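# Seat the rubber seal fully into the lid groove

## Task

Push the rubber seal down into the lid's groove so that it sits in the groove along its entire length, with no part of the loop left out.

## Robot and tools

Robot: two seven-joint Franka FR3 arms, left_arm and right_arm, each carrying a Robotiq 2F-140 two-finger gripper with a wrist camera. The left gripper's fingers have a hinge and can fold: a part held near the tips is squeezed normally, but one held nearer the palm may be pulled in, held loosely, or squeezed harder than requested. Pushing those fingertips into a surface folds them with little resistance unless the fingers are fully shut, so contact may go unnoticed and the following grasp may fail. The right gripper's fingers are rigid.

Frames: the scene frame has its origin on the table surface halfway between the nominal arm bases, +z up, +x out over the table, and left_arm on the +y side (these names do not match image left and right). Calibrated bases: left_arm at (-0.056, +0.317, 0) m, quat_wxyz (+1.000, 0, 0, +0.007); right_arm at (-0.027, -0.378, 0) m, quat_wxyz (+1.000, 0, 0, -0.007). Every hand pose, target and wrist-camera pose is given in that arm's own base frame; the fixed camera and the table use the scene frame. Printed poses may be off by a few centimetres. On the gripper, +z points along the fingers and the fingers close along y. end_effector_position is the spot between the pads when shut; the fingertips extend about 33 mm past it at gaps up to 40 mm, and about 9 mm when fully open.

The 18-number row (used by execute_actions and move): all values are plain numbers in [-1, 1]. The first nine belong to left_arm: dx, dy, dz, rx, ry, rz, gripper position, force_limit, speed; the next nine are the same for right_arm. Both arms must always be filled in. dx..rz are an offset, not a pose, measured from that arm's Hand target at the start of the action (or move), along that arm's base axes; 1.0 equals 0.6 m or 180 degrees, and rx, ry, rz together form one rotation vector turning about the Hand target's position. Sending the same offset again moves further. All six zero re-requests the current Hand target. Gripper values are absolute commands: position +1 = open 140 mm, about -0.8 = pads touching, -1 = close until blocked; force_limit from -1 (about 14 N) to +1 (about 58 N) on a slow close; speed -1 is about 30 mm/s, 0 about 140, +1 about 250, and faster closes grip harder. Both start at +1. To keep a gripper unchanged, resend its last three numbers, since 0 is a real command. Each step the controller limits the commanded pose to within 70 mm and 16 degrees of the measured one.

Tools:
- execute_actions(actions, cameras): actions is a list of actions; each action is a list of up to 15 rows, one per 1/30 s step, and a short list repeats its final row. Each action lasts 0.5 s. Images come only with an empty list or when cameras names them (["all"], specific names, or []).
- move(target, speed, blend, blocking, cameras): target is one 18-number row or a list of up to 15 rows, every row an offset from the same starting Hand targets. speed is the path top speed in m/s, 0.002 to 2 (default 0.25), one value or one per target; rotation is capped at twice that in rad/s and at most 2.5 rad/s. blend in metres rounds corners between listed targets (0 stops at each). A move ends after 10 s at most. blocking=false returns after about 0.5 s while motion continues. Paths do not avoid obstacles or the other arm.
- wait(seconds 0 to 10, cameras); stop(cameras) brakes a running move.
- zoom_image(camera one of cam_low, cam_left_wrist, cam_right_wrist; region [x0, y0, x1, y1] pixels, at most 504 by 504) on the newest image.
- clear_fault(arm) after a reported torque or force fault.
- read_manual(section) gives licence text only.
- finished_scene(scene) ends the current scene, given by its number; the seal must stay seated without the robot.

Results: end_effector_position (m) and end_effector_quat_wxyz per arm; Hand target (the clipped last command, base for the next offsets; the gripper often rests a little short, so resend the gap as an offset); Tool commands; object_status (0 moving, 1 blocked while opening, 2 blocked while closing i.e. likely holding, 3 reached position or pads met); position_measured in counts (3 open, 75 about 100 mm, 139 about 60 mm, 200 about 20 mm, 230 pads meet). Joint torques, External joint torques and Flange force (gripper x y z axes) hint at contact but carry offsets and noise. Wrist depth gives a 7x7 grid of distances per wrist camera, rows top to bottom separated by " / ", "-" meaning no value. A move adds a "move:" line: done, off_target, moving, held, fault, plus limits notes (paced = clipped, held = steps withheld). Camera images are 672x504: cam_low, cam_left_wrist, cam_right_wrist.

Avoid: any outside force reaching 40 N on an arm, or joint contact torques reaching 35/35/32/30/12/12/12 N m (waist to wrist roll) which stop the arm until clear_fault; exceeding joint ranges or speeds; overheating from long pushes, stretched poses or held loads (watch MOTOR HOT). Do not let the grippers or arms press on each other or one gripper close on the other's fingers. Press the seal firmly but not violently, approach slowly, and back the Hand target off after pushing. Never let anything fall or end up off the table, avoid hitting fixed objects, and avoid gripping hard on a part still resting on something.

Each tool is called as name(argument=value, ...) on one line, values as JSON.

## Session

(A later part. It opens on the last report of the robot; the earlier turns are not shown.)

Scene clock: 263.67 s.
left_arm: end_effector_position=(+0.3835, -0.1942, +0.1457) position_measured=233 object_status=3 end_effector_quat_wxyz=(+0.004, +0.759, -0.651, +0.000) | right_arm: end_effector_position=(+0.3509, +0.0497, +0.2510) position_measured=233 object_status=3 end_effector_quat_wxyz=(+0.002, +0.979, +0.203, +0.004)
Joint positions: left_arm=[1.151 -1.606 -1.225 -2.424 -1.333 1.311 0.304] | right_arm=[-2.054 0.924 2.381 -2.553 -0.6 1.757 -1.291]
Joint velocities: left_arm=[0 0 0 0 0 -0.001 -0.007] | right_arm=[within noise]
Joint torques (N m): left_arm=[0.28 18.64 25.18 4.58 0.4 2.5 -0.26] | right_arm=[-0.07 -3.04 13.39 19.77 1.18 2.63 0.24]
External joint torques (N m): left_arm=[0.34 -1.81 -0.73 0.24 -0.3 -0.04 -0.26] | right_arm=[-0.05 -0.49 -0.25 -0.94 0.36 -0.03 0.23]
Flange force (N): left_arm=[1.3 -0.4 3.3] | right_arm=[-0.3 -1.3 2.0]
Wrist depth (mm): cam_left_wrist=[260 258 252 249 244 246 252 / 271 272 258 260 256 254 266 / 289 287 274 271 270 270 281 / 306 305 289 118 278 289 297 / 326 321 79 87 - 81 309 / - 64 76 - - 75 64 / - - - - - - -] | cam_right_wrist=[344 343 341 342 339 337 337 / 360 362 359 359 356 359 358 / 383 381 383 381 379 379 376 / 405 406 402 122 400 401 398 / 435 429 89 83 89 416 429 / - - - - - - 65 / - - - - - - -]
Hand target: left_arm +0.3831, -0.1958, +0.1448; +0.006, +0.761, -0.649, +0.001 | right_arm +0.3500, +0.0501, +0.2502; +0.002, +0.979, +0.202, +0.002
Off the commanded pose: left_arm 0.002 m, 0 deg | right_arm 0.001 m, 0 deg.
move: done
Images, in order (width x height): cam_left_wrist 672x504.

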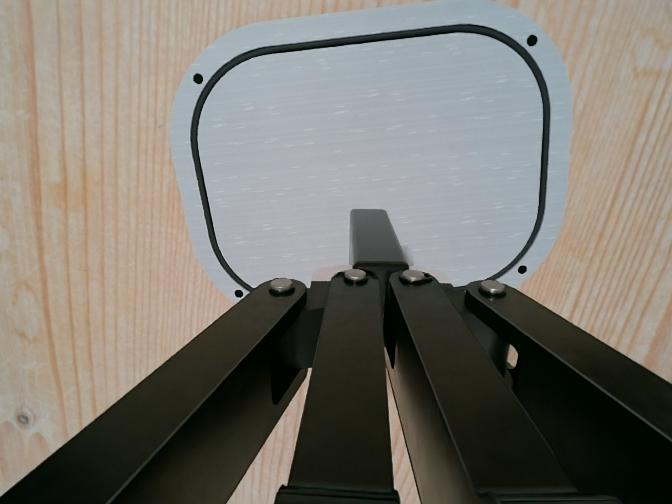

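move(target=[0.045,-0.07,-0.1,0,0,0,-1,-1,0,0,0,0,0,0,0,-1,-1,0], speed=0.2, cameras=["cam_left_wrist"])

zoom_image(camera="cam_left_wrist", region=[80, 0, 240, 160])

zoom_image(camera="cam_left_wrist", region=[230, 0, 390, 120])

zoom_image(camera="cam_left_wrist", region=[390, 0, 550, 120])

Scene clock: 265.77 s.
left_arm: end_effector_position=(+0.4085, -0.2379, +0.0855) position_measured=233 object_status=3 end_effector_quat_wxyz=(+0.007, +0.758, -0.652, +0.000) | right_arm: end_effector_position=(+0.3509, +0.0497, +0.2510) position_measured=233 object_status=3 end_effector_quat_wxyz=(+0.002, +0.979, +0.203, +0.004)
Joint positions: left_arm=[1.162 -1.639 -1.378 -2.341 -1.491 1.373 0.212] | right_arm=[-2.054 0.924 2.381 -2.553 -0.6 1.757 -1.291]
Joint velocities: left_arm=[-0.001 -0.001 0 0 -0.001 0 -0.006] | right_arm=[within noise]
Joint torques (N m): left_arm=[1.11 19.67 27.55 1.76 0.27 2.92 -0.26] | right_arm=[-0.12 -3.09 13.37 19.79 1.19 2.64 0.27]
External joint torques (N m): left_arm=[1.03 -2.56 -0.63 0.77 -0.46 0.38 -0.26] | right_arm=[-0.12 -0.56 -0.33 -0.95 0.37 -0.03 0.27]
Flange force (N): left_arm=[2.0 -4.2 3.6] | right_arm=[-0.1 -1.2 2.1]
Wrist depth (mm): cam_left_wrist=[204 205 202 202 202 201 200 / 216 216 210 208 204 202 206 / 228 227 214 213 212 211 212 / 242 240 226 131 222 224 226 / 257 250 79 87 - 82 243 / - 64 76 - - 75 64 / - - - - - - -] | cam_right_wrist=[341 342 341 340 339 339 337 / 360 363 362 357 359 357 355 / 383 382 383 380 381 379 381 / 407 407 406 122 403 401 403 / 431 428 89 83 89 418 429 / - - - - - - 65 / - - - - - - -]
Hand target: left_arm +0.4101, -0.2378, +0.0848; +0.006, +0.761, -0.649, +0.001 | right_arm +0.3500, +0.0501, +0.2502; +0.002, +0.979, +0.202, +0.002
Off the commanded pose: left_arm 0.002 m, 1 deg | right_arm 0.001 m, 0 deg.
move: done
Images, in order (width x height): cam_left_wrist 672x504.

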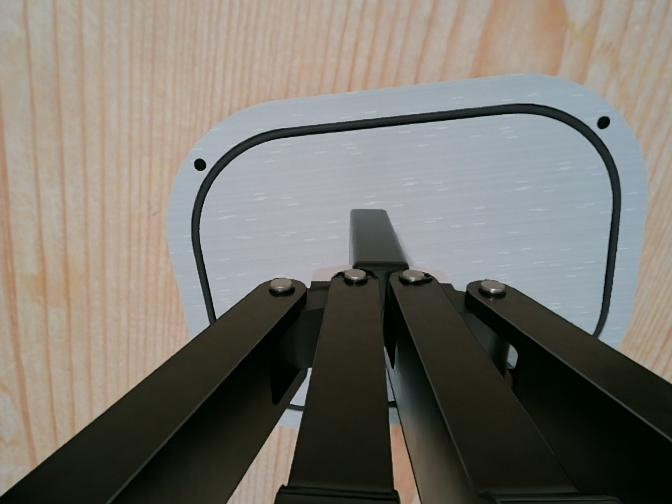

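Scaled by 3.150 from the camera's 672x504 image, which has a finer 960x720 frame.

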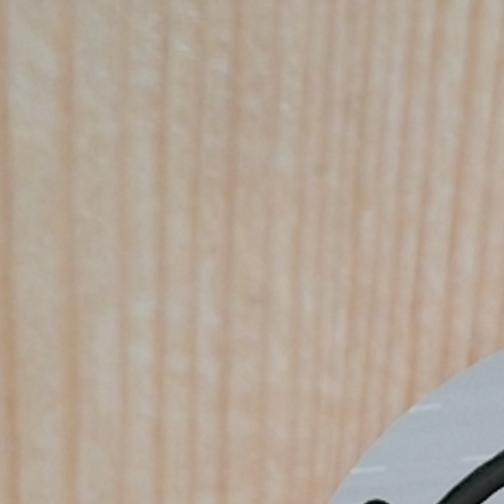

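Scaled by 3.150 from the camera's 672x504 image, which has a finer 960x720 frame.

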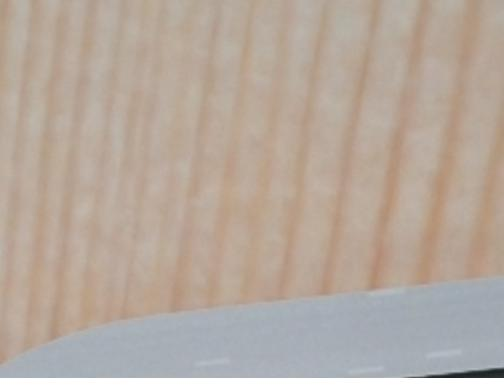

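Scaled by 3.150 from the camera's 672x504 image, which has a finer 960x720 frame.

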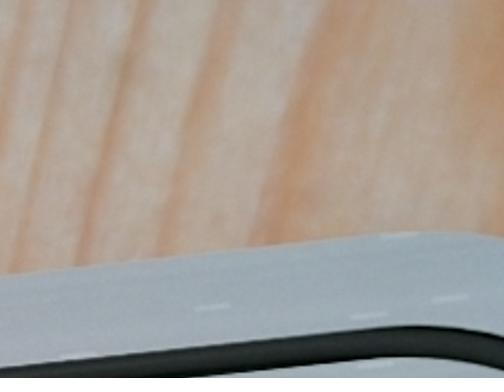

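zoom_image(camera="cam_left_wrist", region=[180, 110, 300, 240])

zoom_image(camera="cam_left_wrist", region=[290, 90, 420, 150])

zoom_image(camera="cam_left_wrist", region=[410, 90, 540, 150])

zoom_image(camera="cam_left_wrist", region=[520, 90, 640, 220])

zoom_image(camera="cam_left_wrist", region=[560, 200, 660, 340])

zoom_image(camera="cam_left_wrist", region=[160, 210, 260, 330])

Scaled by 3.877 from the camera's 672x504 image, which has a finer 960x720 frame.

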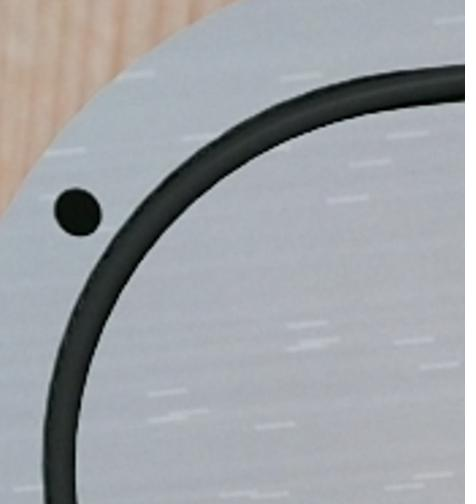

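Scaled by 3.877 from the camera's 672x504 image, which has a finer 960x720 frame.

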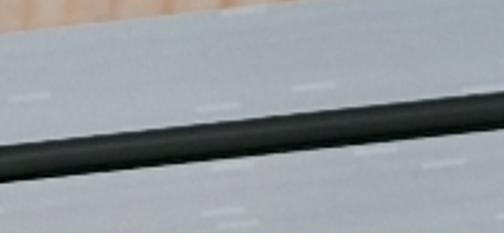

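Scaled by 3.877 from the camera's 672x504 image, which has a finer 960x720 frame.

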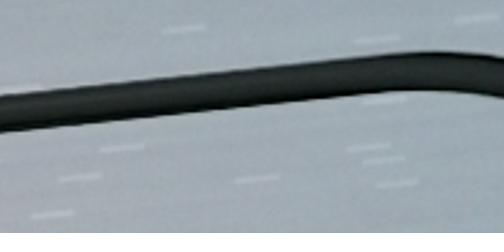

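Scaled by 3.877 from the camera's 672x504 image, which has a finer 960x720 frame.

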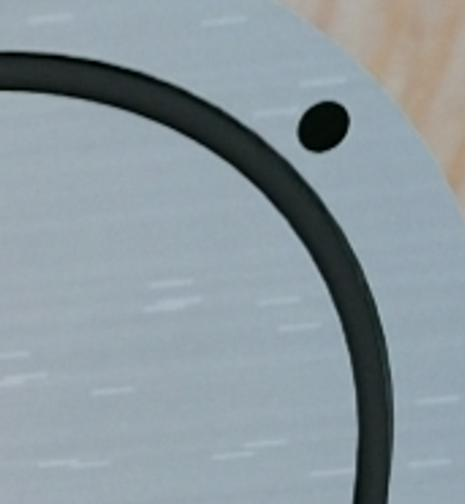

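Scaled by 3.600 from the camera's 672x504 image, which has a finer 960x720 frame.

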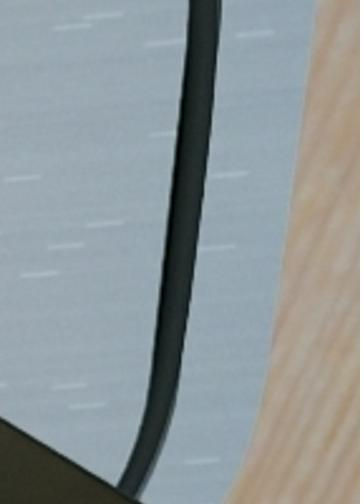

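Scaled by 4.200 from the camera's 672x504 image, which has a finer 960x720 frame.

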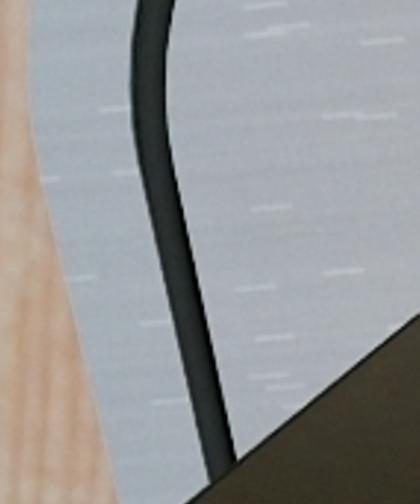

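move(target=[-0.23,0.02,-0.03,0,0,0,-1,-1,0,0,0,0,0,0,0,-1,-1,0], speed=0.2, cameras=["cam_left_wrist"])

zoom_image(camera="cam_left_wrist", region=[260, 0, 500, 280])

Scene clock: 268.37 s.
left_arm: end_effector_position=(+0.2730, -0.2277, +0.0674) position_measured=233 object_status=3 end_effector_quat_wxyz=(+0.007, +0.758, -0.653, +0.003) | right_arm: end_effector_position=(+0.3509, +0.0497, +0.2510) position_measured=233 object_status=3 end_effector_quat_wxyz=(+0.002, +0.979, +0.203, +0.004)
Joint positions: left_arm=[0.68 -1.719 -1.398 -2.722 -1.487 1.357 0.106] | right_arm=[-2.054 0.924 2.381 -2.553 -0.6 1.757 -1.291]
Joint velocities: left_arm=[-0.002 0 0 0 0 0.001 -0.005] | right_arm=[within noise]
Joint torques (N m): left_arm=[0.27 13.37 21.14 1.24 0.89 2.58 -0.24] | right_arm=[-0.05 -3.07 13.38 19.81 1.17 2.64 0.24]
External joint torques (N m): left_arm=[0.33 -2.03 -0.7 -0.03 0.2 0.03 -0.24] | right_arm=[-0.04 -0.55 -0.28 -0.93 0.35 -0.03 0.24]
Flange force (N): left_arm=[0.2 0.4 1.9] | right_arm=[0.0 -1.2 2.0]
Wrist depth (mm): cam_left_wrist=[182 177 177 179 185 184 185 / 186 185 186 184 195 195 193 / 196 196 195 199 203 205 204 / 208 206 206 121 214 215 215 / 220 216 79 87 - 81 226 / - 64 76 - - 75 64 / - - - - - - -] | cam_right_wrist=[343 341 341 339 339 342 339 / 359 362 358 359 357 359 356 / 384 384 382 379 382 376 379 / 407 404 403 122 404 398 401 / 435 431 89 83 89 413 430 / - - - - - - 65 / - - - - - - -]
Hand target: left_arm +0.2721, -0.2258, +0.0668; +0.006, +0.761, -0.649, +0.001 | right_arm +0.3500, +0.0501, +0.2502; +0.002, +0.979, +0.202, +0.002
Off the commanded pose: left_arm 0.002 m, 1 deg | right_arm 0.001 m, 0 deg.
move: done
Images, in order (width x height): cam_left_wrist 672x504.

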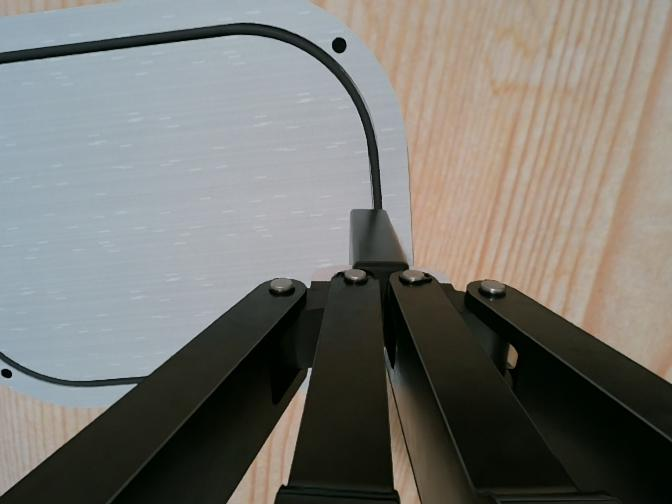

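Scaled by 1.800 from the camera's 672x504 image, which has a finer 960x720 frame.

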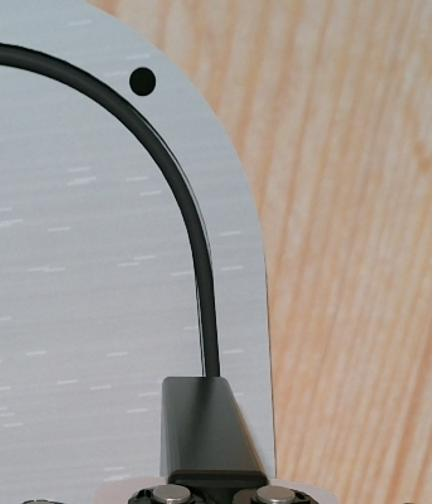

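move(target=[[-0.0042,-0.0008,-0.028,0,0,0,-1,-1,0,0,0,0,0,0,0,-1,-1,0],[-0.0042,-0.0008,-0.0422,0,0,0,-1,-1,0,0,0,0,0,0,0,-1,-1,0],[-0.0042,-0.0008,-0.0488,0,0,0,-1,-1,0,0,0,0,0,0,0,-1,-1,0]], speed=[0.1,0.06,0.025], blend=[0.001,0.001,0])

Scene clock: 270.00 s.
left_arm: end_effector_position=(+0.2678, -0.2241, +0.0409) position_measured=233 object_status=3 end_effector_quat_wxyz=(+0.006, +0.759, -0.651, -0.001) | right_arm: end_effector_position=(+0.3509, +0.0497, +0.2510) position_measured=233 object_status=3 end_effector_quat_wxyz=(+0.002, +0.979, +0.203, +0.004)
Joint positions: left_arm=[0.645 -1.725 -1.484 -2.745 -1.555 1.384 0.089] | right_arm=[-2.054 0.924 2.381 -2.553 -0.6 1.757 -1.291]
Joint velocities: left_arm=[0 -0.002 0 -0.001 0.001 0.001 -0.005] | right_arm=[within noise]
Joint torques (N m): left_arm=[1.1 13.53 14.71 1.88 -2.06 3.55 -0.23] | right_arm=[-0.1 -3.03 13.4 19.81 1.19 2.62 0.26]
External joint torques (N m): left_arm=[1.12 -1.22 -6.89 2.25 -2.78 0.99 -0.23] | right_arm=[-0.19 -0.37 -0.29 -0.76 0.36 -0.03 0.26]
Flange force (N): left_arm=[6.3 -9.0 30.8] | right_arm=[-0.5 -1.0 1.7]
Wrist depth (mm): cam_left_wrist=[- 152 152 152 161 161 161 / 160 160 159 159 167 169 168 / 170 169 168 168 177 179 178 / 181 178 179 147 187 189 188 / 190 188 79 87 - 82 197 / - 64 76 - - 75 64 / - - - - - - -] | cam_right_wrist=[343 343 342 341 340 338 339 / 359 361 359 356 360 355 358 / 388 382 384 384 379 376 381 / 404 408 409 122 401 404 403 / 437 429 89 83 89 412 427 / - - - - - - 65 / - - - - - - -]
Hand target: left_arm +0.2695, -0.2263, +0.0375; +0.006, +0.761, -0.649, +0.001 | right_arm +0.3500, +0.0501, +0.2502; +0.002, +0.979, +0.202, +0.002
Off the commanded pose: left_arm 0.004 m, 0 deg | right_arm 0.001 m, 0 deg.
move: off_target (left_arm)

move(target=[[0,0,0.0208,0,0,0,-1,-1,0,0,0,0,0,0,0,-1,-1,0],[-0.007,0.0325,0.0208,0,0,0,-1,-1,0,0,0,0,0,0,0,-1,-1,0],[-0.007,0.0325,0.0108,0,0,0,-1,-1,0,0,0,0,0,0,0,-1,-1,0],[-0.007,0.0325,0.0018,0,0,0,-1,-1,0,0,0,0,0,0,0,-1,-1,0]], speed=[0.08,0.1,0.06,0.025], blend=[0.002,0.001,0.001,0])

move(target=[[0,0,0.028,0,0,0,-1,-1,0,0,0,0,0,0,0,-1,-1,0]], speed=0.08, cameras=["cam_left_wrist"])

zoom_image(camera="cam_left_wrist", region=[260, 0, 500, 280])

Scene clock: 271.30 s.
left_arm: end_effector_position=(+0.2646, -0.2058, +0.0412) position_measured=233 object_status=3 end_effector_quat_wxyz=(+0.005, +0.764, -0.645, +0.000) | right_arm: end_effector_position=(+0.3509, +0.0497, +0.2510) position_measured=233 object_status=3 end_effector_quat_wxyz=(+0.002, +0.979, +0.203, +0.004)
Joint positions: left_arm=[0.635 -1.725 -1.484 -2.79 -1.549 1.387 0.109] | right_arm=[-2.054 0.924 2.381 -2.553 -0.6 1.757 -1.291]
Joint velocities: left_arm=[-0.002 0 -0.002 -0.002 0.001 0.002 0.005] | right_arm=[within noise]
Joint torques (N m): left_arm=[0.78 13.23 15.44 0.79 -1.06 3.14 0.38] | right_arm=[-0.11 -3.05 13.37 19.8 1.19 2.63 0.25]
External joint torques (N m): left_arm=[0.65 -0.9 -5.21 1.11 -1.8 0.57 0.38] | right_arm=[-0.06 -0.51 -0.29 -0.97 0.37 -0.04 0.25]
Flange force (N): left_arm=[2.1 -6.1 23.3] | right_arm=[-0.2 -1.3 2.1]
Wrist depth (mm): cam_left_wrist=[- 153 152 152 161 161 160 / 161 161 160 159 170 169 169 / 170 170 169 167 178 179 178 / 181 179 178 147 187 189 188 / 190 188 79 87 - 81 198 / - 64 76 - - 75 64 / - - - - - - -] | cam_right_wrist=[343 340 341 342 337 337 337 / 362 362 360 359 361 356 357 / 386 380 382 381 382 377 377 / 407 407 406 122 399 404 402 / 432 428 89 83 89 418 427 / - - - - - - 62 / - - - - - - -]
Hand target: left_arm +0.2653, -0.2068, +0.0386; +0.006, +0.761, -0.649, +0.001 | right_arm +0.3500, +0.0501, +0.2502; +0.002, +0.979, +0.202, +0.002
Off the commanded pose: left_arm 0.003 m, 1 deg | right_arm 0.001 m, 0 deg.
move: done

Scene clock: 272.23 s.
left_arm: end_effector_position=(+0.2665, -0.2072, +0.0554) position_measured=233 object_status=3 end_effector_quat_wxyz=(+0.004, +0.762, -0.647, +0.003) | right_arm: end_effector_position=(+0.3509, +0.0497, +0.2510) position_measured=233 object_status=3 end_effector_quat_wxyz=(+0.002, +0.979, +0.203, +0.004)
Joint positions: left_arm=[0.646 -1.725 -1.436 -2.782 -1.509 1.375 0.118] | right_arm=[-2.054 0.924 2.381 -2.553 -0.6 1.757 -1.291]
Joint torques (N m): left_arm=[1.11 13.35 20.89 1.52 0.89 2.39 0.36] | right_arm=[-0.14 -3.03 13.38 19.78 1.18 2.63 0.25]
External joint torques (N m): left_arm=[1.17 -1.03 0.13 0.8 0.19 -0.18 0.35] | right_arm=[-0.18 -0.44 -0.34 -0.93 0.36 -0.04 0.25]
Flange force (N): left_arm=[1.1 -6.7 -2.9] | right_arm=[-0.5 -1.0 2.1]
Wrist depth (mm): cam_left_wrist=[166 166 165 164 174 174 173 / 175 175 174 173 182 182 182 / 184 185 183 182 190 192 192 / 195 194 192 147 201 203 202 / 207 203 79 87 - 81 212 / - 64 76 - - 75 64 / - - - - - - -] | cam_right_wrist=[342 341 339 343 340 338 337 / 362 362 357 358 359 356 357 / 384 384 382 378 377 377 376 / 405 407 404 122 403 403 400 / 432 427 89 83 89 417 428 / - - - - - - 65 / - - - - - - -]
Hand target: left_arm +0.2653, -0.2068, +0.0554; +0.006, +0.761, -0.649, +0.001 | right_arm +0.3500, +0.0501, +0.2502; +0.002, +0.979, +0.202, +0.002
Off the commanded pose: left_arm 0.001 m, 0 deg | right_arm 0.001 m, 0 deg.
move: done
Images, in order (width x height): cam_left_wrist 672x504.

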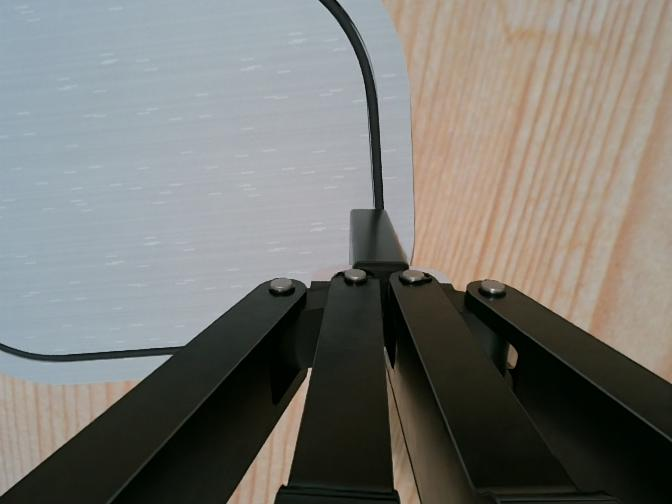

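Scaled by 1.800 from the camera's 672x504 image, which has a finer 960x720 frame.

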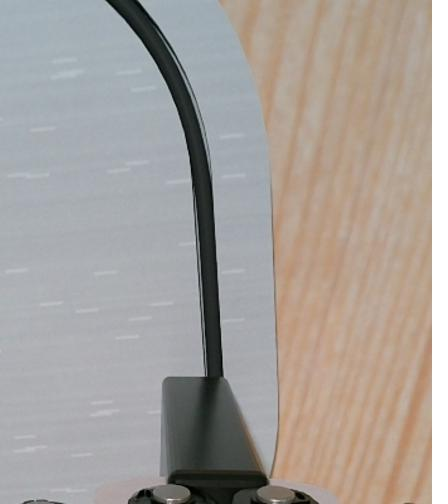

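zoom_image(camera="cam_left_wrist", region=[310, 0, 410, 110])

Scaled by 4.582 from the camera's 672x504 image, which has a finer 960x720 frame.

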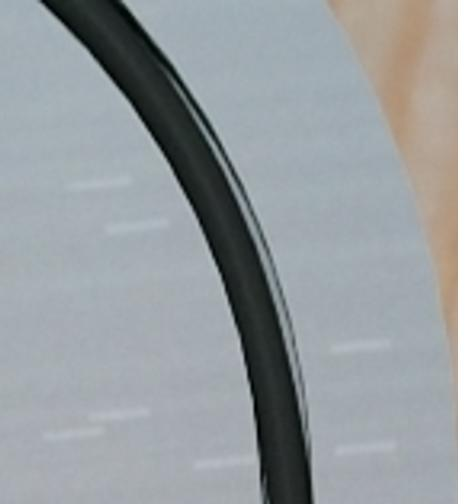

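zoom_image(camera="cam_left_wrist", region=[350, 30, 390, 75])

zoom_image(camera="cam_left_wrist", region=[355, 130, 395, 175])

Scaled by 11.200 from the camera's 672x504 image, which has a finer 960x720 frame.

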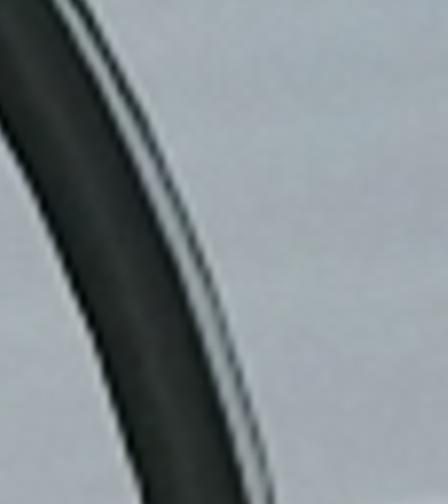

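Scaled by 11.200 from the camera's 672x504 image, which has a finer 960x720 frame.

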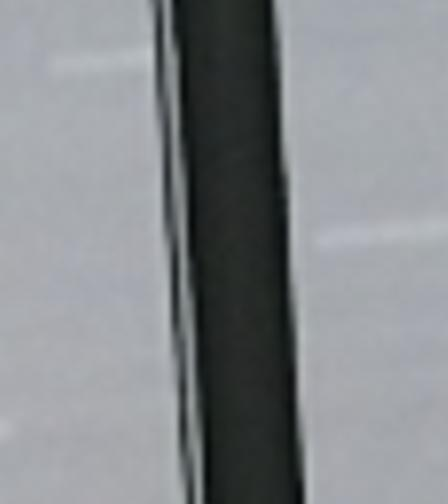

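move(target=[[0.0124,-0.0657,-0.0057,0,0,0.028,-1,-1,0,0,0,0,0,0,0,-1,-1,0],[0.0124,-0.0657,-0.0198,0,0,0.028,-1,-1,0,0,0,0,0,0,0,-1,-1,0],[0.0124,-0.0657,-0.0285,0,0,0.028,-1,-1,0,0,0,0,0,0,0,-1,-1,0]], speed=[0.1,0.06,0.025], blend=[0.001,0.001,0])

move(target=[[0,0,0.028,0,0,0,-1,-1,0,0,0,0,0,0,0,-1,-1,0]], speed=0.08, cameras=["cam_left_wrist"])

zoom_image(camera="cam_left_wrist", region=[260, 0, 500, 280])

Scene clock: 275.83 s.
left_arm: end_effector_position=(+0.2725, -0.2438, +0.0409) position_measured=233 object_status=3 end_effector_quat_wxyz=(+0.004, +0.787, -0.617, +0.000) | right_arm: end_effector_position=(+0.3509, +0.0497, +0.2510) position_measured=233 object_status=3 end_effector_quat_wxyz=(+0.002, +0.979, +0.203, +0.004)
Joint positions: left_arm=[0.654 -1.722 -1.484 -2.698 -1.563 1.39 -0.036] | right_arm=[-2.054 0.924 2.381 -2.553 -0.6 1.757 -1.291]
Joint velocities: left_arm=[0 0.001 0 -0.001 -0.001 -0.001 -0.005] | right_arm=[within noise]
Joint torques (N m): left_arm=[0.48 14.35 18.1 1.13 -1.23 3.06 -0.33] | right_arm=[-0.1 -3.02 13.37 19.8 1.19 2.63 0.26]
External joint torques (N m): left_arm=[0.48 -1.12 -4.45 1.73 -1.96 0.48 -0.34] | right_arm=[-0.13 -0.44 -0.36 -0.95 0.37 -0.05 0.26]
Flange force (N): left_arm=[5.4 -4.2 19.5] | right_arm=[-0.4 -1.1 2.1]
Wrist depth (mm): cam_left_wrist=[- 154 153 160 162 161 161 / 160 161 160 158 170 170 169 / 170 169 169 168 177 179 178 / 181 179 178 147 187 189 189 / 191 188 79 87 - 81 197 / - 64 76 - - 75 64 / - - - - - - -] | cam_right_wrist=[340 344 344 343 338 339 335 / 362 360 360 358 359 359 356 / 384 379 381 382 377 379 377 / 404 404 407 122 399 404 401 / 435 429 89 83 89 415 427 / - - - - - - 65 / - - - - - - -]
Hand target: left_arm +0.2728, -0.2462, +0.0383; +0.006, +0.788, -0.615, +0.001 | right_arm +0.3500, +0.0501, +0.2502; +0.002, +0.979, +0.202, +0.002
Off the commanded pose: left_arm 0.004 m, 0 deg | right_arm 0.001 m, 0 deg.
move: off_target (left_arm)

Scene clock: 276.73 s.
left_arm: end_effector_position=(+0.2740, -0.2467, +0.0550) position_measured=233 object_status=3 end_effector_quat_wxyz=(+0.005, +0.787, -0.617, +0.003) | right_arm: end_effector_position=(+0.3509, +0.0497, +0.2510) position_measured=233 object_status=3 end_effector_quat_wxyz=(+0.002, +0.979, +0.203, +0.004)
Joint positions: left_arm=[0.663 -1.721 -1.44 -2.69 -1.53 1.376 -0.037] | right_arm=[-2.054 0.924 2.381 -2.553 -0.6 1.757 -1.291]
Joint velocities: left_arm=[0.001 0.001 0.001 0.001 0.003 -0.004 -0.002] | right_arm=[within noise]
Joint torques (N m): left_arm=[1.1 14.64 22.73 1.07 0.95 2.41 -0.06] | right_arm=[-0.13 -3.09 13.37 19.81 1.19 2.62 0.27]
External joint torques (N m): left_arm=[1.04 -1.09 0.14 0.87 0.24 -0.18 -0.06] | right_arm=[-0.13 -0.47 -0.28 -0.81 0.37 -0.03 0.27]
Flange force (N): left_arm=[2.8 -4.8 -2.3] | right_arm=[-0.2 -1.1 1.8]
Wrist depth (mm): cam_left_wrist=[170 172 169 174 174 174 173 / 174 175 174 174 183 183 182 / 185 184 183 182 191 193 191 / 195 194 193 131 201 204 201 / 207 203 79 87 - 81 213 / - 64 76 - - 75 64 / - - - - - - -] | cam_right_wrist=[342 343 339 339 339 339 338 / 360 358 359 358 357 355 355 / 384 380 377 381 376 377 377 / 405 407 408 122 407 401 398 / 430 428 89 83 89 418 425 / - - - - - - 65 / - - - - - - -]
Hand target: left_arm +0.2728, -0.2462, +0.0551; +0.006, +0.788, -0.615, +0.001 | right_arm +0.3500, +0.0501, +0.2502; +0.002, +0.979, +0.202, +0.002
Off the commanded pose: left_arm 0.001 m, 0 deg | right_arm 0.001 m, 0 deg.
move: done
Images, in order (width x height): cam_left_wrist 672x504.

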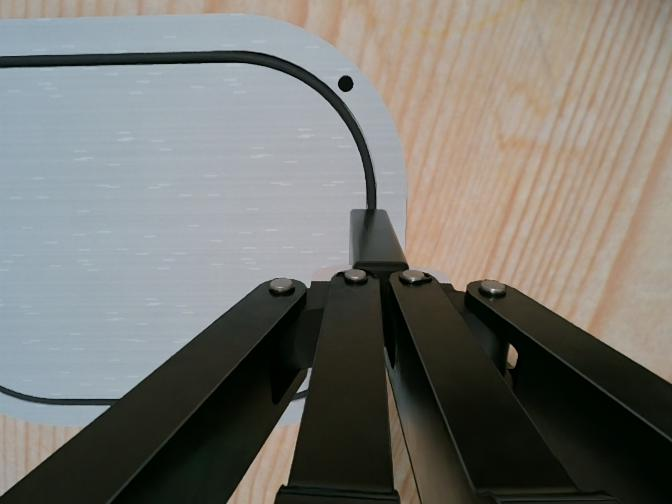

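Scaled by 1.800 from the camera's 672x504 image, which has a finer 960x720 frame.

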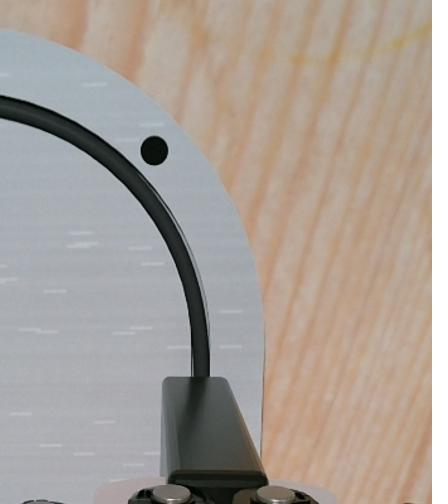

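move(target=[[0.008,-0.0288,-0.0068,0,0,0.0556,-1,-1,0,0,0,0,0,0,0,-1,-1,0],[0.008,-0.0288,-0.0193,0,0,0.0556,-1,-1,0,0,0,0,0,0,0,-1,-1,0],[0.008,-0.0288,-0.0282,0,0,0.0556,-1,-1,0,0,0,0,0,0,0,-1,-1,0],[0.008,-0.0288,0,0,0,0.0556,-1,-1,0,0,0,0,0,0,0,-1,-1,0]], speed=[0.1,0.06,0.025,0.08], blend=[0.001,0.001,0,0], cameras=["cam_left_wrist"])

zoom_image(camera="cam_left_wrist", region=[260, 0, 500, 280])

Scene clock: 279.57 s.
left_arm: end_effector_position=(+0.2787, -0.2640, +0.0550) position_measured=233 object_status=3 end_effector_quat_wxyz=(+0.005, +0.837, -0.547, +0.004) | right_arm: end_effector_position=(+0.3509, +0.0497, +0.2510) position_measured=233 object_status=3 end_effector_quat_wxyz=(+0.002, +0.979, +0.203, +0.004)
Joint positions: left_arm=[0.679 -1.721 -1.441 -2.646 -1.541 1.376 -0.237] | right_arm=[-2.054 0.924 2.381 -2.553 -0.6 1.757 -1.291]
Joint velocities: left_arm=[0 0 0 0 0.003 -0.003 -0.001] | right_arm=[within noise]
Joint torques (N m): left_arm=[1.13 15.31 23.6 0.8 0.93 2.43 -0.25] | right_arm=[-0.11 -3.02 13.39 19.79 1.18 2.63 0.28]
External joint torques (N m): left_arm=[1.17 -1.08 0.15 0.81 0.22 -0.18 -0.25] | right_arm=[-0.09 -0.51 -0.24 -0.9 0.36 -0.03 0.28]
Flange force (N): left_arm=[4.0 -4.0 -2.1] | right_arm=[-0.3 -1.3 1.9]
Wrist depth (mm): cam_left_wrist=[- 168 172 175 175 174 175 / 174 175 173 176 185 183 183 / 184 183 183 181 194 194 193 / 194 192 192 117 202 204 203 / 206 - 79 87 - 81 213 / - 64 76 - - 75 64 / - - - - - - -] | cam_right_wrist=[342 343 342 341 341 336 339 / 362 360 358 360 357 359 359 / 380 382 381 385 377 374 376 / 408 408 402 122 403 405 407 / 434 423 89 83 89 415 427 / - - - - - - 65 / - - - - - - -]
Hand target: left_arm +0.2776, -0.2635, +0.0551; +0.005, +0.839, -0.544, +0.001 | right_arm +0.3500, +0.0501, +0.2502; +0.002, +0.979, +0.202, +0.002
Off the commanded pose: left_arm 0.001 m, 1 deg | right_arm 0.001 m, 0 deg.
move: done
Images, in order (width x height): cam_left_wrist 672x504.

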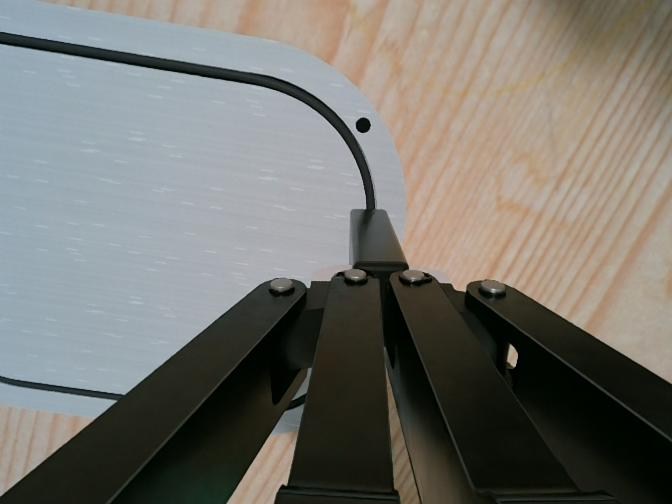

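Scaled by 1.800 from the camera's 672x504 image, which has a finer 960x720 frame.

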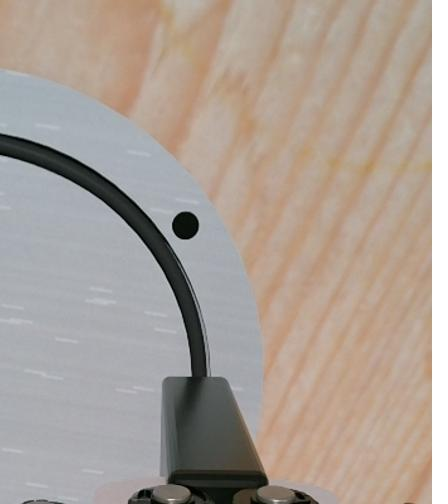

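move(target=[[0.0155,-0.0253,-0.0068,0,0,0.0889,-1,-1,0,0,0,0,0,0,0,-1,-1,0],[0.0155,-0.0253,-0.0193,0,0,0.0889,-1,-1,0,0,0,0,0,0,0,-1,-1,0],[0.0155,-0.0253,-0.0282,0,0,0.0889,-1,-1,0,0,0,0,0,0,0,-1,-1,0]], speed=[0.1,0.06,0.025], blend=[0.001,0.001,0])

move(target=[[0,0,0.028,0,0,0,-1,-1,0,0,0,0,0,0,0,-1,-1,0]], speed=0.08, cameras=["cam_left_wrist"])

zoom_image(camera="cam_left_wrist", region=[260, 0, 500, 280])

Scene clock: 282.47 s.
left_arm: end_effector_position=(+0.2853, -0.2772, +0.0405) position_measured=233 object_status=3 end_effector_quat_wxyz=(+0.005, +0.905, -0.425, +0.000) | right_arm: end_effector_position=(+0.3509, +0.0497, +0.2510) position_measured=233 object_status=3 end_effector_quat_wxyz=(+0.002, +0.979, +0.203, +0.004)
Joint positions: left_arm=[0.702 -1.723 -1.481 -2.603 -1.582 1.388 -0.539] | right_arm=[-2.054 0.924 2.381 -2.553 -0.6 1.757 -1.291]
Joint velocities: left_arm=[0 -0.001 0.001 0 -0.002 -0.001 -0.006] | right_arm=[within noise]
Joint torques (N m): left_arm=[0.84 14.86 20.2 0.48 -1.03 3.51 -0.28] | right_arm=[-0.1 -3.03 13.43 19.79 1.22 2.64 0.24]
External joint torques (N m): left_arm=[0.83 -2.05 -4.07 1.46 -1.78 0.89 -0.29] | right_arm=[-0.1 -0.52 -0.25 -0.98 0.4 -0.03 0.24]
Flange force (N): left_arm=[6.4 -2.0 17.1] | right_arm=[-0.4 -1.3 2.0]
Wrist depth (mm): cam_left_wrist=[- 151 152 160 161 161 162 / 158 159 159 162 170 171 170 / 168 167 168 168 178 180 180 / - 177 177 147 188 191 190 / 189 187 79 87 - 82 199 / - 64 75 - - 75 64 / - - - - - - -] | cam_right_wrist=[343 344 342 339 339 340 338 / 364 359 357 362 356 359 356 / 384 383 381 382 379 380 381 / 409 405 406 122 403 404 404 / 435 427 89 83 89 418 429 / - - - - - - 65 / - - - - - - -]
Hand target: left_arm +0.2869, -0.2787, +0.0382; +0.005, +0.907, -0.422, +0.002 | right_arm +0.3500, +0.0501, +0.2502; +0.002, +0.979, +0.202, +0.002
Off the commanded pose: left_arm 0.003 m, 0 deg | right_arm 0.001 m, 0 deg.
move: done

Scene clock: 283.37 s.
left_arm: end_effector_position=(+0.2879, -0.2792, +0.0548) position_measured=233 object_status=3 end_effector_quat_wxyz=(+0.005, +0.906, -0.424, +0.004) | right_arm: end_effector_position=(+0.3509, +0.0497, +0.2510) position_measured=233 object_status=3 end_effector_quat_wxyz=(+0.002, +0.979, +0.203, +0.004)
Joint positions: left_arm=[0.71 -1.722 -1.442 -2.596 -1.553 1.377 -0.539] | right_arm=[-2.054 0.924 2.381 -2.553 -0.6 1.757 -1.291]
Joint velocities: left_arm=[0 0.002 0.001 0.001 0.002 -0.003 0.001] | right_arm=[within noise]
Joint torques (N m): left_arm=[1.16 16.02 24.54 0.61 0.86 2.47 -0.07] | right_arm=[-0.07 -3.04 13.34 19.84 1.19 2.62 0.24]
External joint torques (N m): left_arm=[1.2 -1.15 0.18 0.89 0.13 -0.18 -0.07] | right_arm=[-0.16 -0.37 -0.37 -0.73 0.36 -0.03 0.24]
Flange force (N): left_arm=[5.2 -3.2 -1.8] | right_arm=[-0.2 -0.8 1.7]
Wrist depth (mm): cam_left_wrist=[165 167 172 175 175 175 175 / 174 174 174 176 185 184 183 / 182 182 183 182 192 193 193 / 193 193 193 131 203 205 204 / 205 206 79 87 - 81 214 / - 64 76 - - 75 64 / - - - - - - -] | cam_right_wrist=[343 342 340 341 338 338 338 / 362 363 359 361 358 356 357 / 383 383 381 379 380 377 376 / 407 407 405 123 403 401 401 / 435 425 89 83 89 414 432 / - - - - - - 62 / - - - - - - -]
Hand target: left_arm +0.2869, -0.2787, +0.0550; +0.005, +0.907, -0.422, +0.002 | right_arm +0.3500, +0.0501, +0.2502; +0.002, +0.979, +0.202, +0.002
Off the commanded pose: left_arm 0.001 m, 0 deg | right_arm 0.001 m, 0 deg.
move: done
Images, in order (width x height): cam_left_wrist 672x504.

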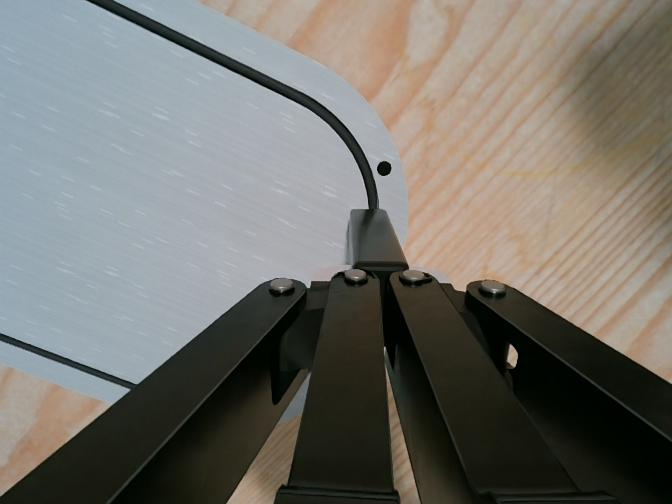

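Scaled by 1.800 from the camera's 672x504 image, which has a finer 960x720 frame.

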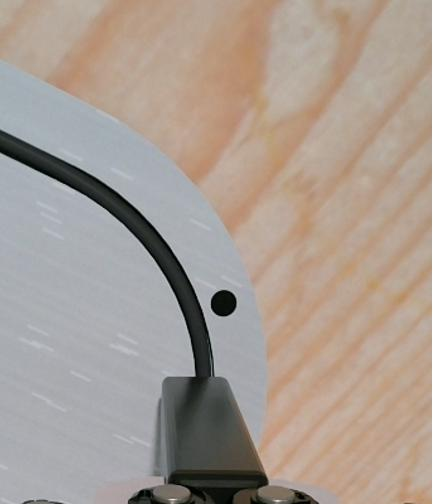

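move(target=[[0.0207,-0.0218,-0.0068,0,0,0.0944,-1,-1,0,0,0,0,0,0,0,-1,-1,0],[0.0207,-0.0218,-0.0193,0,0,0.0944,-1,-1,0,0,0,0,0,0,0,-1,-1,0],[0.0207,-0.0218,-0.0284,0,0,0.0944,-1,-1,0,0,0,0,0,0,0,-1,-1,0]], speed=[0.1,0.06,0.025], blend=[0.001,0.001,0])

move(target=[[0,0,0.025,0,0,0,-1,-1,0,0,0,0,0,0,0,-1,-1,0],[0.0273,-0.0122,0.0216,0,0,0.1,-1,-1,0,0,0,0,0,0,0,-1,-1,0],[0.0273,-0.0122,0.009,0,0,0.1,-1,-1,0,0,0,0,0,0,0,-1,-1,0],[0.0273,-0.0122,0.0,0,0,0.1,-1,-1,0,0,0,0,0,0,0,-1,-1,0]], speed=[0.08,0.1,0.06,0.025], blend=[0.001,0.001,0.001,0])

move(target=[[0,0,0.028,0,0,0,-1,-1,0,0,0,0,0,0,0,-1,-1,0]], speed=0.08, cameras=["cam_left_wrist"])

zoom_image(camera="cam_left_wrist", region=[260, 0, 500, 280])

Scene clock: 286.47 s.
left_arm: end_effector_position=(+0.2977, -0.2902, +0.0402) position_measured=233 object_status=3 end_effector_quat_wxyz=(+0.005, +0.958, -0.286, +0.000) | right_arm: end_effector_position=(+0.3509, +0.0497, +0.2510) position_measured=233 object_status=3 end_effector_quat_wxyz=(+0.002, +0.979, +0.203, +0.004)
Joint positions: left_arm=[0.745 -1.724 -1.48 -2.55 -1.591 1.39 -0.847] | right_arm=[-2.054 0.924 2.381 -2.553 -0.6 1.757 -1.291]
Joint velocities: left_arm=[-0.001 -0.001 0.001 0 -0.001 0 -0.005] | right_arm=[within noise]
Joint torques (N m): left_arm=[0.74 15.52 21.31 0.29 -0.93 3.59 -0.19] | right_arm=[-0.06 -3.05 13.41 19.77 1.21 2.63 0.29]
External joint torques (N m): left_arm=[0.71 -2.28 -3.86 1.47 -1.71 0.94 -0.19] | right_arm=[-0.05 -0.47 -0.24 -0.93 0.39 -0.03 0.29]
Flange force (N): left_arm=[6.2 0.0 16.0] | right_arm=[-0.3 -1.4 1.9]
Wrist depth (mm): cam_left_wrist=[- 150 152 160 161 162 162 / 159 158 158 161 171 170 170 / 168 166 167 168 177 181 180 / 179 177 177 147 188 191 191 / 188 186 79 87 - 82 200 / - 64 76 - - 75 64 / - - - - - - -] | cam_right_wrist=[343 345 341 341 340 337 336 / 360 360 360 360 358 359 354 / 381 377 375 382 380 379 377 / 404 404 405 122 404 399 401 / 433 425 89 83 89 420 424 / - - - - - - 65 / - - - - - - -]
Hand target: left_arm +0.2993, -0.2917, +0.0380; +0.005, +0.959, -0.283, +0.003 | right_arm +0.3500, +0.0501, +0.2502; +0.002, +0.979, +0.202, +0.002
Off the commanded pose: left_arm 0.003 m, 0 deg | right_arm 0.001 m, 0 deg.
move: done

Scene clock: 289.43 s.
left_arm: end_effector_position=(+0.3140, -0.2984, +0.0400) position_measured=233 object_status=3 end_effector_quat_wxyz=(+0.005, +0.991, -0.133, +0.001) | right_arm: end_effector_position=(+0.3509, +0.0497, +0.2510) position_measured=233 object_status=3 end_effector_quat_wxyz=(+0.002, +0.979, +0.203, +0.004)
Joint positions: left_arm=[0.799 -1.723 -1.479 -2.498 -1.599 1.394 -1.158] | right_arm=[-2.054 0.924 2.381 -2.553 -0.6 1.757 -1.291]
Joint velocities: left_arm=[0 0 0.001 0 -0.005 0.006 -0.007] | right_arm=[within noise]
Joint torques (N m): left_arm=[0.91 16.1 22.82 -0.24 -0.3 3.42 -0.23] | right_arm=[-0.1 -3.07 13.38 19.79 1.19 2.64 0.21]
External joint torques (N m): left_arm=[0.97 -2.67 -3.31 1.03 -1.09 0.75 -0.23] | right_arm=[-0.11 -0.48 -0.3 -0.86 0.37 -0.01 0.21]
Flange force (N): left_arm=[5.3 1.0 12.6] | right_arm=[-0.2 -1.1 1.9]
Wrist depth (mm): cam_left_wrist=[- 151 150 153 161 161 161 / 157 158 158 160 170 171 171 / 165 164 167 168 178 180 181 / 178 174 177 147 189 190 191 / 188 185 79 87 - 81 202 / - 64 76 - - 75 64 / - - - - - - -] | cam_right_wrist=[343 343 338 341 338 338 338 / 364 360 360 359 357 359 358 / 383 385 384 378 379 378 379 / 409 407 407 122 402 397 401 / 436 430 89 83 89 416 425 / - - - - - - 65 / - - - - - - -]
Hand target: left_arm +0.3157, -0.2991, +0.0380; +0.004, +0.992, -0.130, +0.004 | right_arm +0.3500, +0.0501, +0.2502; +0.002, +0.979, +0.202, +0.002
Off the commanded pose: left_arm 0.003 m, 0 deg | right_arm 0.001 m, 0 deg.
move: done

Scene clock: 290.30 s.
left_arm: end_effector_position=(+0.3167, -0.2997, +0.0545) position_measured=233 object_status=3 end_effector_quat_wxyz=(+0.005, +0.991, -0.132, +0.006) | right_arm: end_effector_position=(+0.3509, +0.0497, +0.2510) position_measured=233 object_status=3 end_effector_quat_wxyz=(+0.002, +0.979, +0.203, +0.004)
Joint positions: left_arm=[0.807 -1.72 -1.442 -2.492 -1.572 1.383 -1.159] | right_arm=[-2.054 0.924 2.381 -2.553 -0.6 1.757 -1.291]
Joint velocities: left_arm=[0 0.001 0 0 0.003 -0.005 0] | right_arm=[within noise]
Joint torques (N m): left_arm=[1.13 17.78 26.22 0.08 1.03 2.51 -0.13] | right_arm=[-0.12 -3.06 13.35 19.81 1.2 2.64 0.23]
External joint torques (N m): left_arm=[1.14 -1.25 0.13 0.78 0.25 -0.17 -0.13] | right_arm=[0.02 -0.64 -0.2 -0.97 0.39 -0.02 0.23]
Flange force (N): left_arm=[5.3 0.4 -1.4] | right_arm=[0.2 -1.5 2.0]
Wrist depth (mm): cam_left_wrist=[163 164 164 172 175 176 175 / 172 174 172 176 184 184 184 / 181 181 181 182 194 195 196 / 191 192 192 121 204 206 206 / 203 202 79 87 - 82 217 / - 64 76 - - 75 64 / - - - - - - -] | cam_right_wrist=[342 345 341 341 342 337 339 / 362 362 361 359 359 360 356 / 377 380 377 382 379 376 377 / 406 407 404 122 404 401 402 / 435 428 89 83 89 411 429 / - - - - - - 65 / - - - - - - -]
Hand target: left_arm +0.3157, -0.2991, +0.0548; +0.004, +0.992, -0.130, +0.004 | right_arm +0.3500, +0.0501, +0.2502; +0.002, +0.979, +0.202, +0.002
Off the commanded pose: left_arm 0.001 m, 0 deg | right_arm 0.001 m, 0 deg.
move: done
Images, in order (width x height): cam_left_wrist 672x504.

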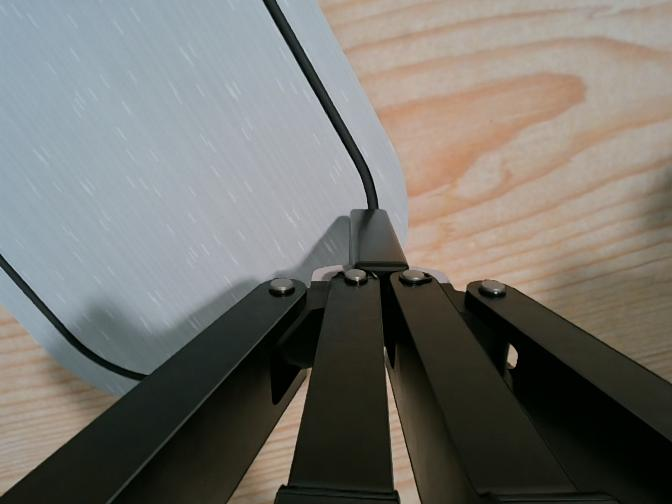

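Scaled by 1.800 from the camera's 672x504 image, which has a finer 960x720 frame.

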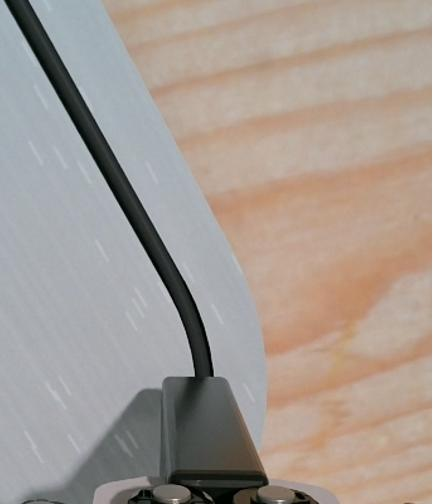

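move(target=[[0.0298,-0.004,-0.0067,0,0,0.092,-1,-1,0,0,0,0,0,0,0,-1,-1,0],[0.0298,-0.004,-0.0188,0,0,0.092,-1,-1,0,0,0,0,0,0,0,-1,-1,0],[0.0298,-0.004,-0.03,0,0,0.092,-1,-1,0,0,0,0,0,0,0,-1,-1,0]], speed=[0.1,0.06,0.025], blend=[0.001,0.001,0])

move(target=[[0,0,0.025,0,0,0,-1,-1,0,0,0,0,0,0,0,-1,-1,0],[0.033,0.0083,0.0236,0,0,0.072,-1,-1,0,0,0,0,0,0,0,-1,-1,0],[0.033,0.0083,0.011,0,0,0.072,-1,-1,0,0,0,0,0,0,0,-1,-1,0],[0.033,0.0083,0.0,0,0,0.072,-1,-1,0,0,0,0,0,0,0,-1,-1,0]], speed=[0.08,0.1,0.06,0.025], blend=[0.001,0.001,0.001,0])

move(target=[[0,0,0.15,0,0,0,-1,-1,0,0,0,0,0,0,0,-1,-1,0]], speed=0.15, cameras=["cam_left_wrist"])

zoom_image(camera="cam_left_wrist", region=[180, 0, 500, 250])

Scene clock: 293.27 s.
left_arm: end_effector_position=(+0.3318, -0.3013, +0.0398) position_measured=233 object_status=3 end_effector_quat_wxyz=(+0.004, +1.000, +0.010, +0.002) | right_arm: end_effector_position=(+0.3509, +0.0497, +0.2510) position_measured=233 object_status=3 end_effector_quat_wxyz=(+0.002, +0.979, +0.203, +0.004)
Joint positions: left_arm=[0.857 -1.723 -1.477 -2.452 -1.606 1.397 -1.434] | right_arm=[-2.054 0.924 2.381 -2.553 -0.6 1.757 -1.291]
Joint velocities: left_arm=[-0.001 0.001 0 -0.001 0 -0.001 -0.005] | right_arm=[within noise]
Joint torques (N m): left_arm=[1.15 16.68 22.17 -0.36 -0.54 3.69 -0.33] | right_arm=[-0.08 -3.1 13.45 19.77 1.2 2.62 0.29]
External joint torques (N m): left_arm=[1.25 -2.9 -4.61 1.07 -1.36 1.02 -0.33] | right_arm=[-0.1 -0.49 -0.21 -0.86 0.37 -0.03 0.29]
Flange force (N): left_arm=[5.5 2.6 16.5] | right_arm=[-0.3 -1.3 1.8]
Wrist depth (mm): cam_left_wrist=[148 149 149 149 160 161 162 / 157 157 157 158 170 171 171 / 166 166 167 167 179 180 181 / 178 176 177 147 189 191 192 / 187 186 79 87 - 81 202 / - 64 76 - - 75 64 / - - - - - - -] | cam_right_wrist=[342 342 343 341 341 339 338 / 360 359 357 357 360 358 358 / 382 382 380 380 381 379 377 / 404 406 404 122 401 404 398 / 435 428 89 83 89 419 425 / - - - - - - 65 / - - - - - - -]
Hand target: left_arm +0.3336, -0.3015, +0.0368; +0.004, +1.000, +0.014, +0.004 | right_arm +0.3500, +0.0501, +0.2502; +0.002, +0.979, +0.202, +0.002
Off the commanded pose: left_arm 0.003 m, 1 deg | right_arm 0.001 m, 0 deg.
move: done

Scene clock: 295.67 s.
left_arm: end_effector_position=(+0.3518, -0.2953, +0.0393) position_measured=233 object_status=3 end_effector_quat_wxyz=(+0.002, +0.992, +0.124, +0.002) | right_arm: end_effector_position=(+0.3509, +0.0497, +0.2510) position_measured=233 object_status=3 end_effector_quat_wxyz=(+0.002, +0.979, +0.203, +0.004)
Joint positions: left_arm=[0.923 -1.721 -1.477 -2.415 -1.607 1.401 -1.633] | right_arm=[-2.054 0.924 2.381 -2.553 -0.6 1.757 -1.291]
Joint velocities: left_arm=[0 0 0 0 -0.001 0 -0.008] | right_arm=[within noise]
Joint torques (N m): left_arm=[0.77 17.7 23.57 -0.35 -0.69 3.61 -0.31] | right_arm=[-0.1 -3.04 13.44 19.77 1.2 2.61 0.25]
External joint torques (N m): left_arm=[0.75 -2.59 -3.71 1.29 -1.56 0.94 -0.31] | right_arm=[-0.1 -0.48 -0.24 -0.92 0.38 -0.05 0.25]
Flange force (N): left_arm=[3.9 4.0 14.3] | right_arm=[-0.4 -1.3 1.9]
Wrist depth (mm): cam_left_wrist=[148 149 149 149 157 161 161 / 157 157 157 157 165 169 170 / 166 166 166 167 177 180 180 / 178 176 176 147 188 191 191 / 187 186 79 87 - 82 202 / - 64 76 - - 75 64 / - - - - - - -] | cam_right_wrist=[343 345 343 341 342 339 338 / 361 362 363 356 357 357 358 / 381 383 383 378 378 378 377 / 411 406 404 122 401 401 400 / 436 425 89 83 89 411 429 / - - - - - - 62 / - - - - - - -]
Hand target: left_arm +0.3534, -0.2965, +0.0368; +0.003, +0.992, +0.127, +0.005 | right_arm +0.3500, +0.0501, +0.2502; +0.002, +0.979, +0.202, +0.002
Off the commanded pose: left_arm 0.003 m, 0 deg | right_arm 0.001 m, 0 deg.
move: done

Scene clock: 296.90 s.
left_arm: end_effector_position=(+0.3543, -0.2973, +0.1264) position_measured=233 object_status=3 end_effector_quat_wxyz=(+0.004, +0.992, +0.129, +0.007) | right_arm: end_effector_position=(+0.3509, +0.0497, +0.2510) position_measured=233 object_status=3 end_effector_quat_wxyz=(+0.002, +0.979, +0.203, +0.004)
Joint positions: left_arm=[0.975 -1.654 -1.276 -2.361 -1.427 1.317 -1.631] | right_arm=[-2.054 0.924 2.381 -2.553 -0.6 1.757 -1.291]
Joint velocities: left_arm=[-0.001 -0.001 -0.001 -0.001 0.003 -0.003 0.002] | right_arm=[within noise]
Joint torques (N m): left_arm=[1.07 20.57 27.14 2.93 1.08 2.5 0.33] | right_arm=[-0.09 -3.05 13.37 19.81 1.2 2.61 0.27]
External joint torques (N m): left_arm=[1.08 -1.26 -0.02 0.67 0.25 -0.19 0.33] | right_arm=[-0.06 -0.53 -0.28 -0.9 0.38 -0.05 0.27]
Flange force (N): left_arm=[3.8 1.3 -1.0] | right_arm=[-0.1 -1.3 1.9]
Wrist depth (mm): cam_left_wrist=[224 226 224 225 239 238 240 / 238 237 238 238 251 252 254 / 259 252 251 253 266 265 268 / 278 267 266 130 279 283 284 / 296 292 79 87 - 81 298 / - 64 76 - - 75 64 / - - - - - - -] | cam_right_wrist=[343 342 341 342 337 339 339 / 362 360 359 359 359 357 355 / 383 386 380 379 381 378 377 / 404 404 403 123 407 403 400 / 436 426 89 83 89 414 428 / - - - - - - 65 / - - - - - - -]
Hand target: left_arm +0.3534, -0.2965, +0.1268; +0.003, +0.992, +0.127, +0.005 | right_arm +0.3500, +0.0501, +0.2502; +0.002, +0.979, +0.202, +0.002
Off the commanded pose: left_arm 0.001 m, 0 deg | right_arm 0.001 m, 0 deg.
move: done
Images, in order (width x height): cam_left_wrist 672x504.

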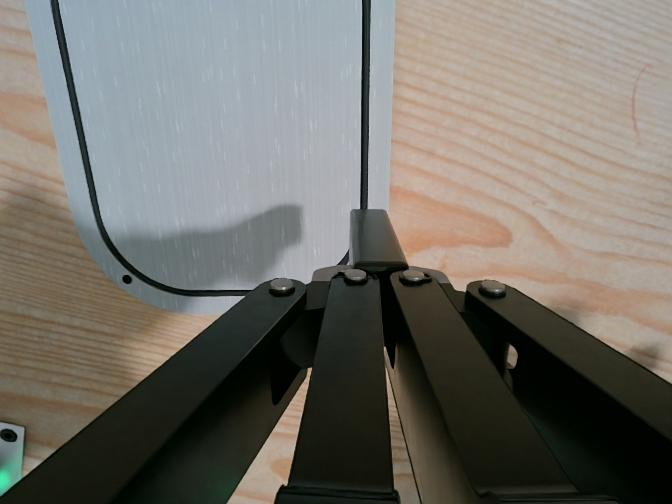

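Scaled by 1.575 from the camera's 672x504 image, which has a finer 960x720 frame.

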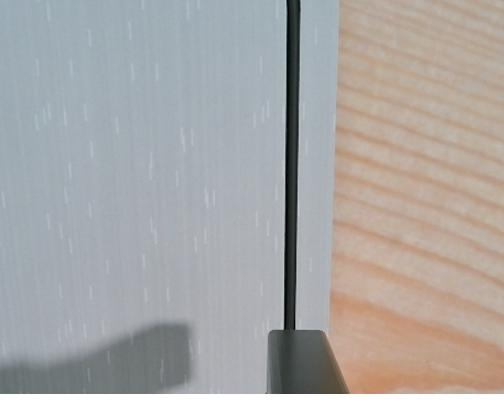

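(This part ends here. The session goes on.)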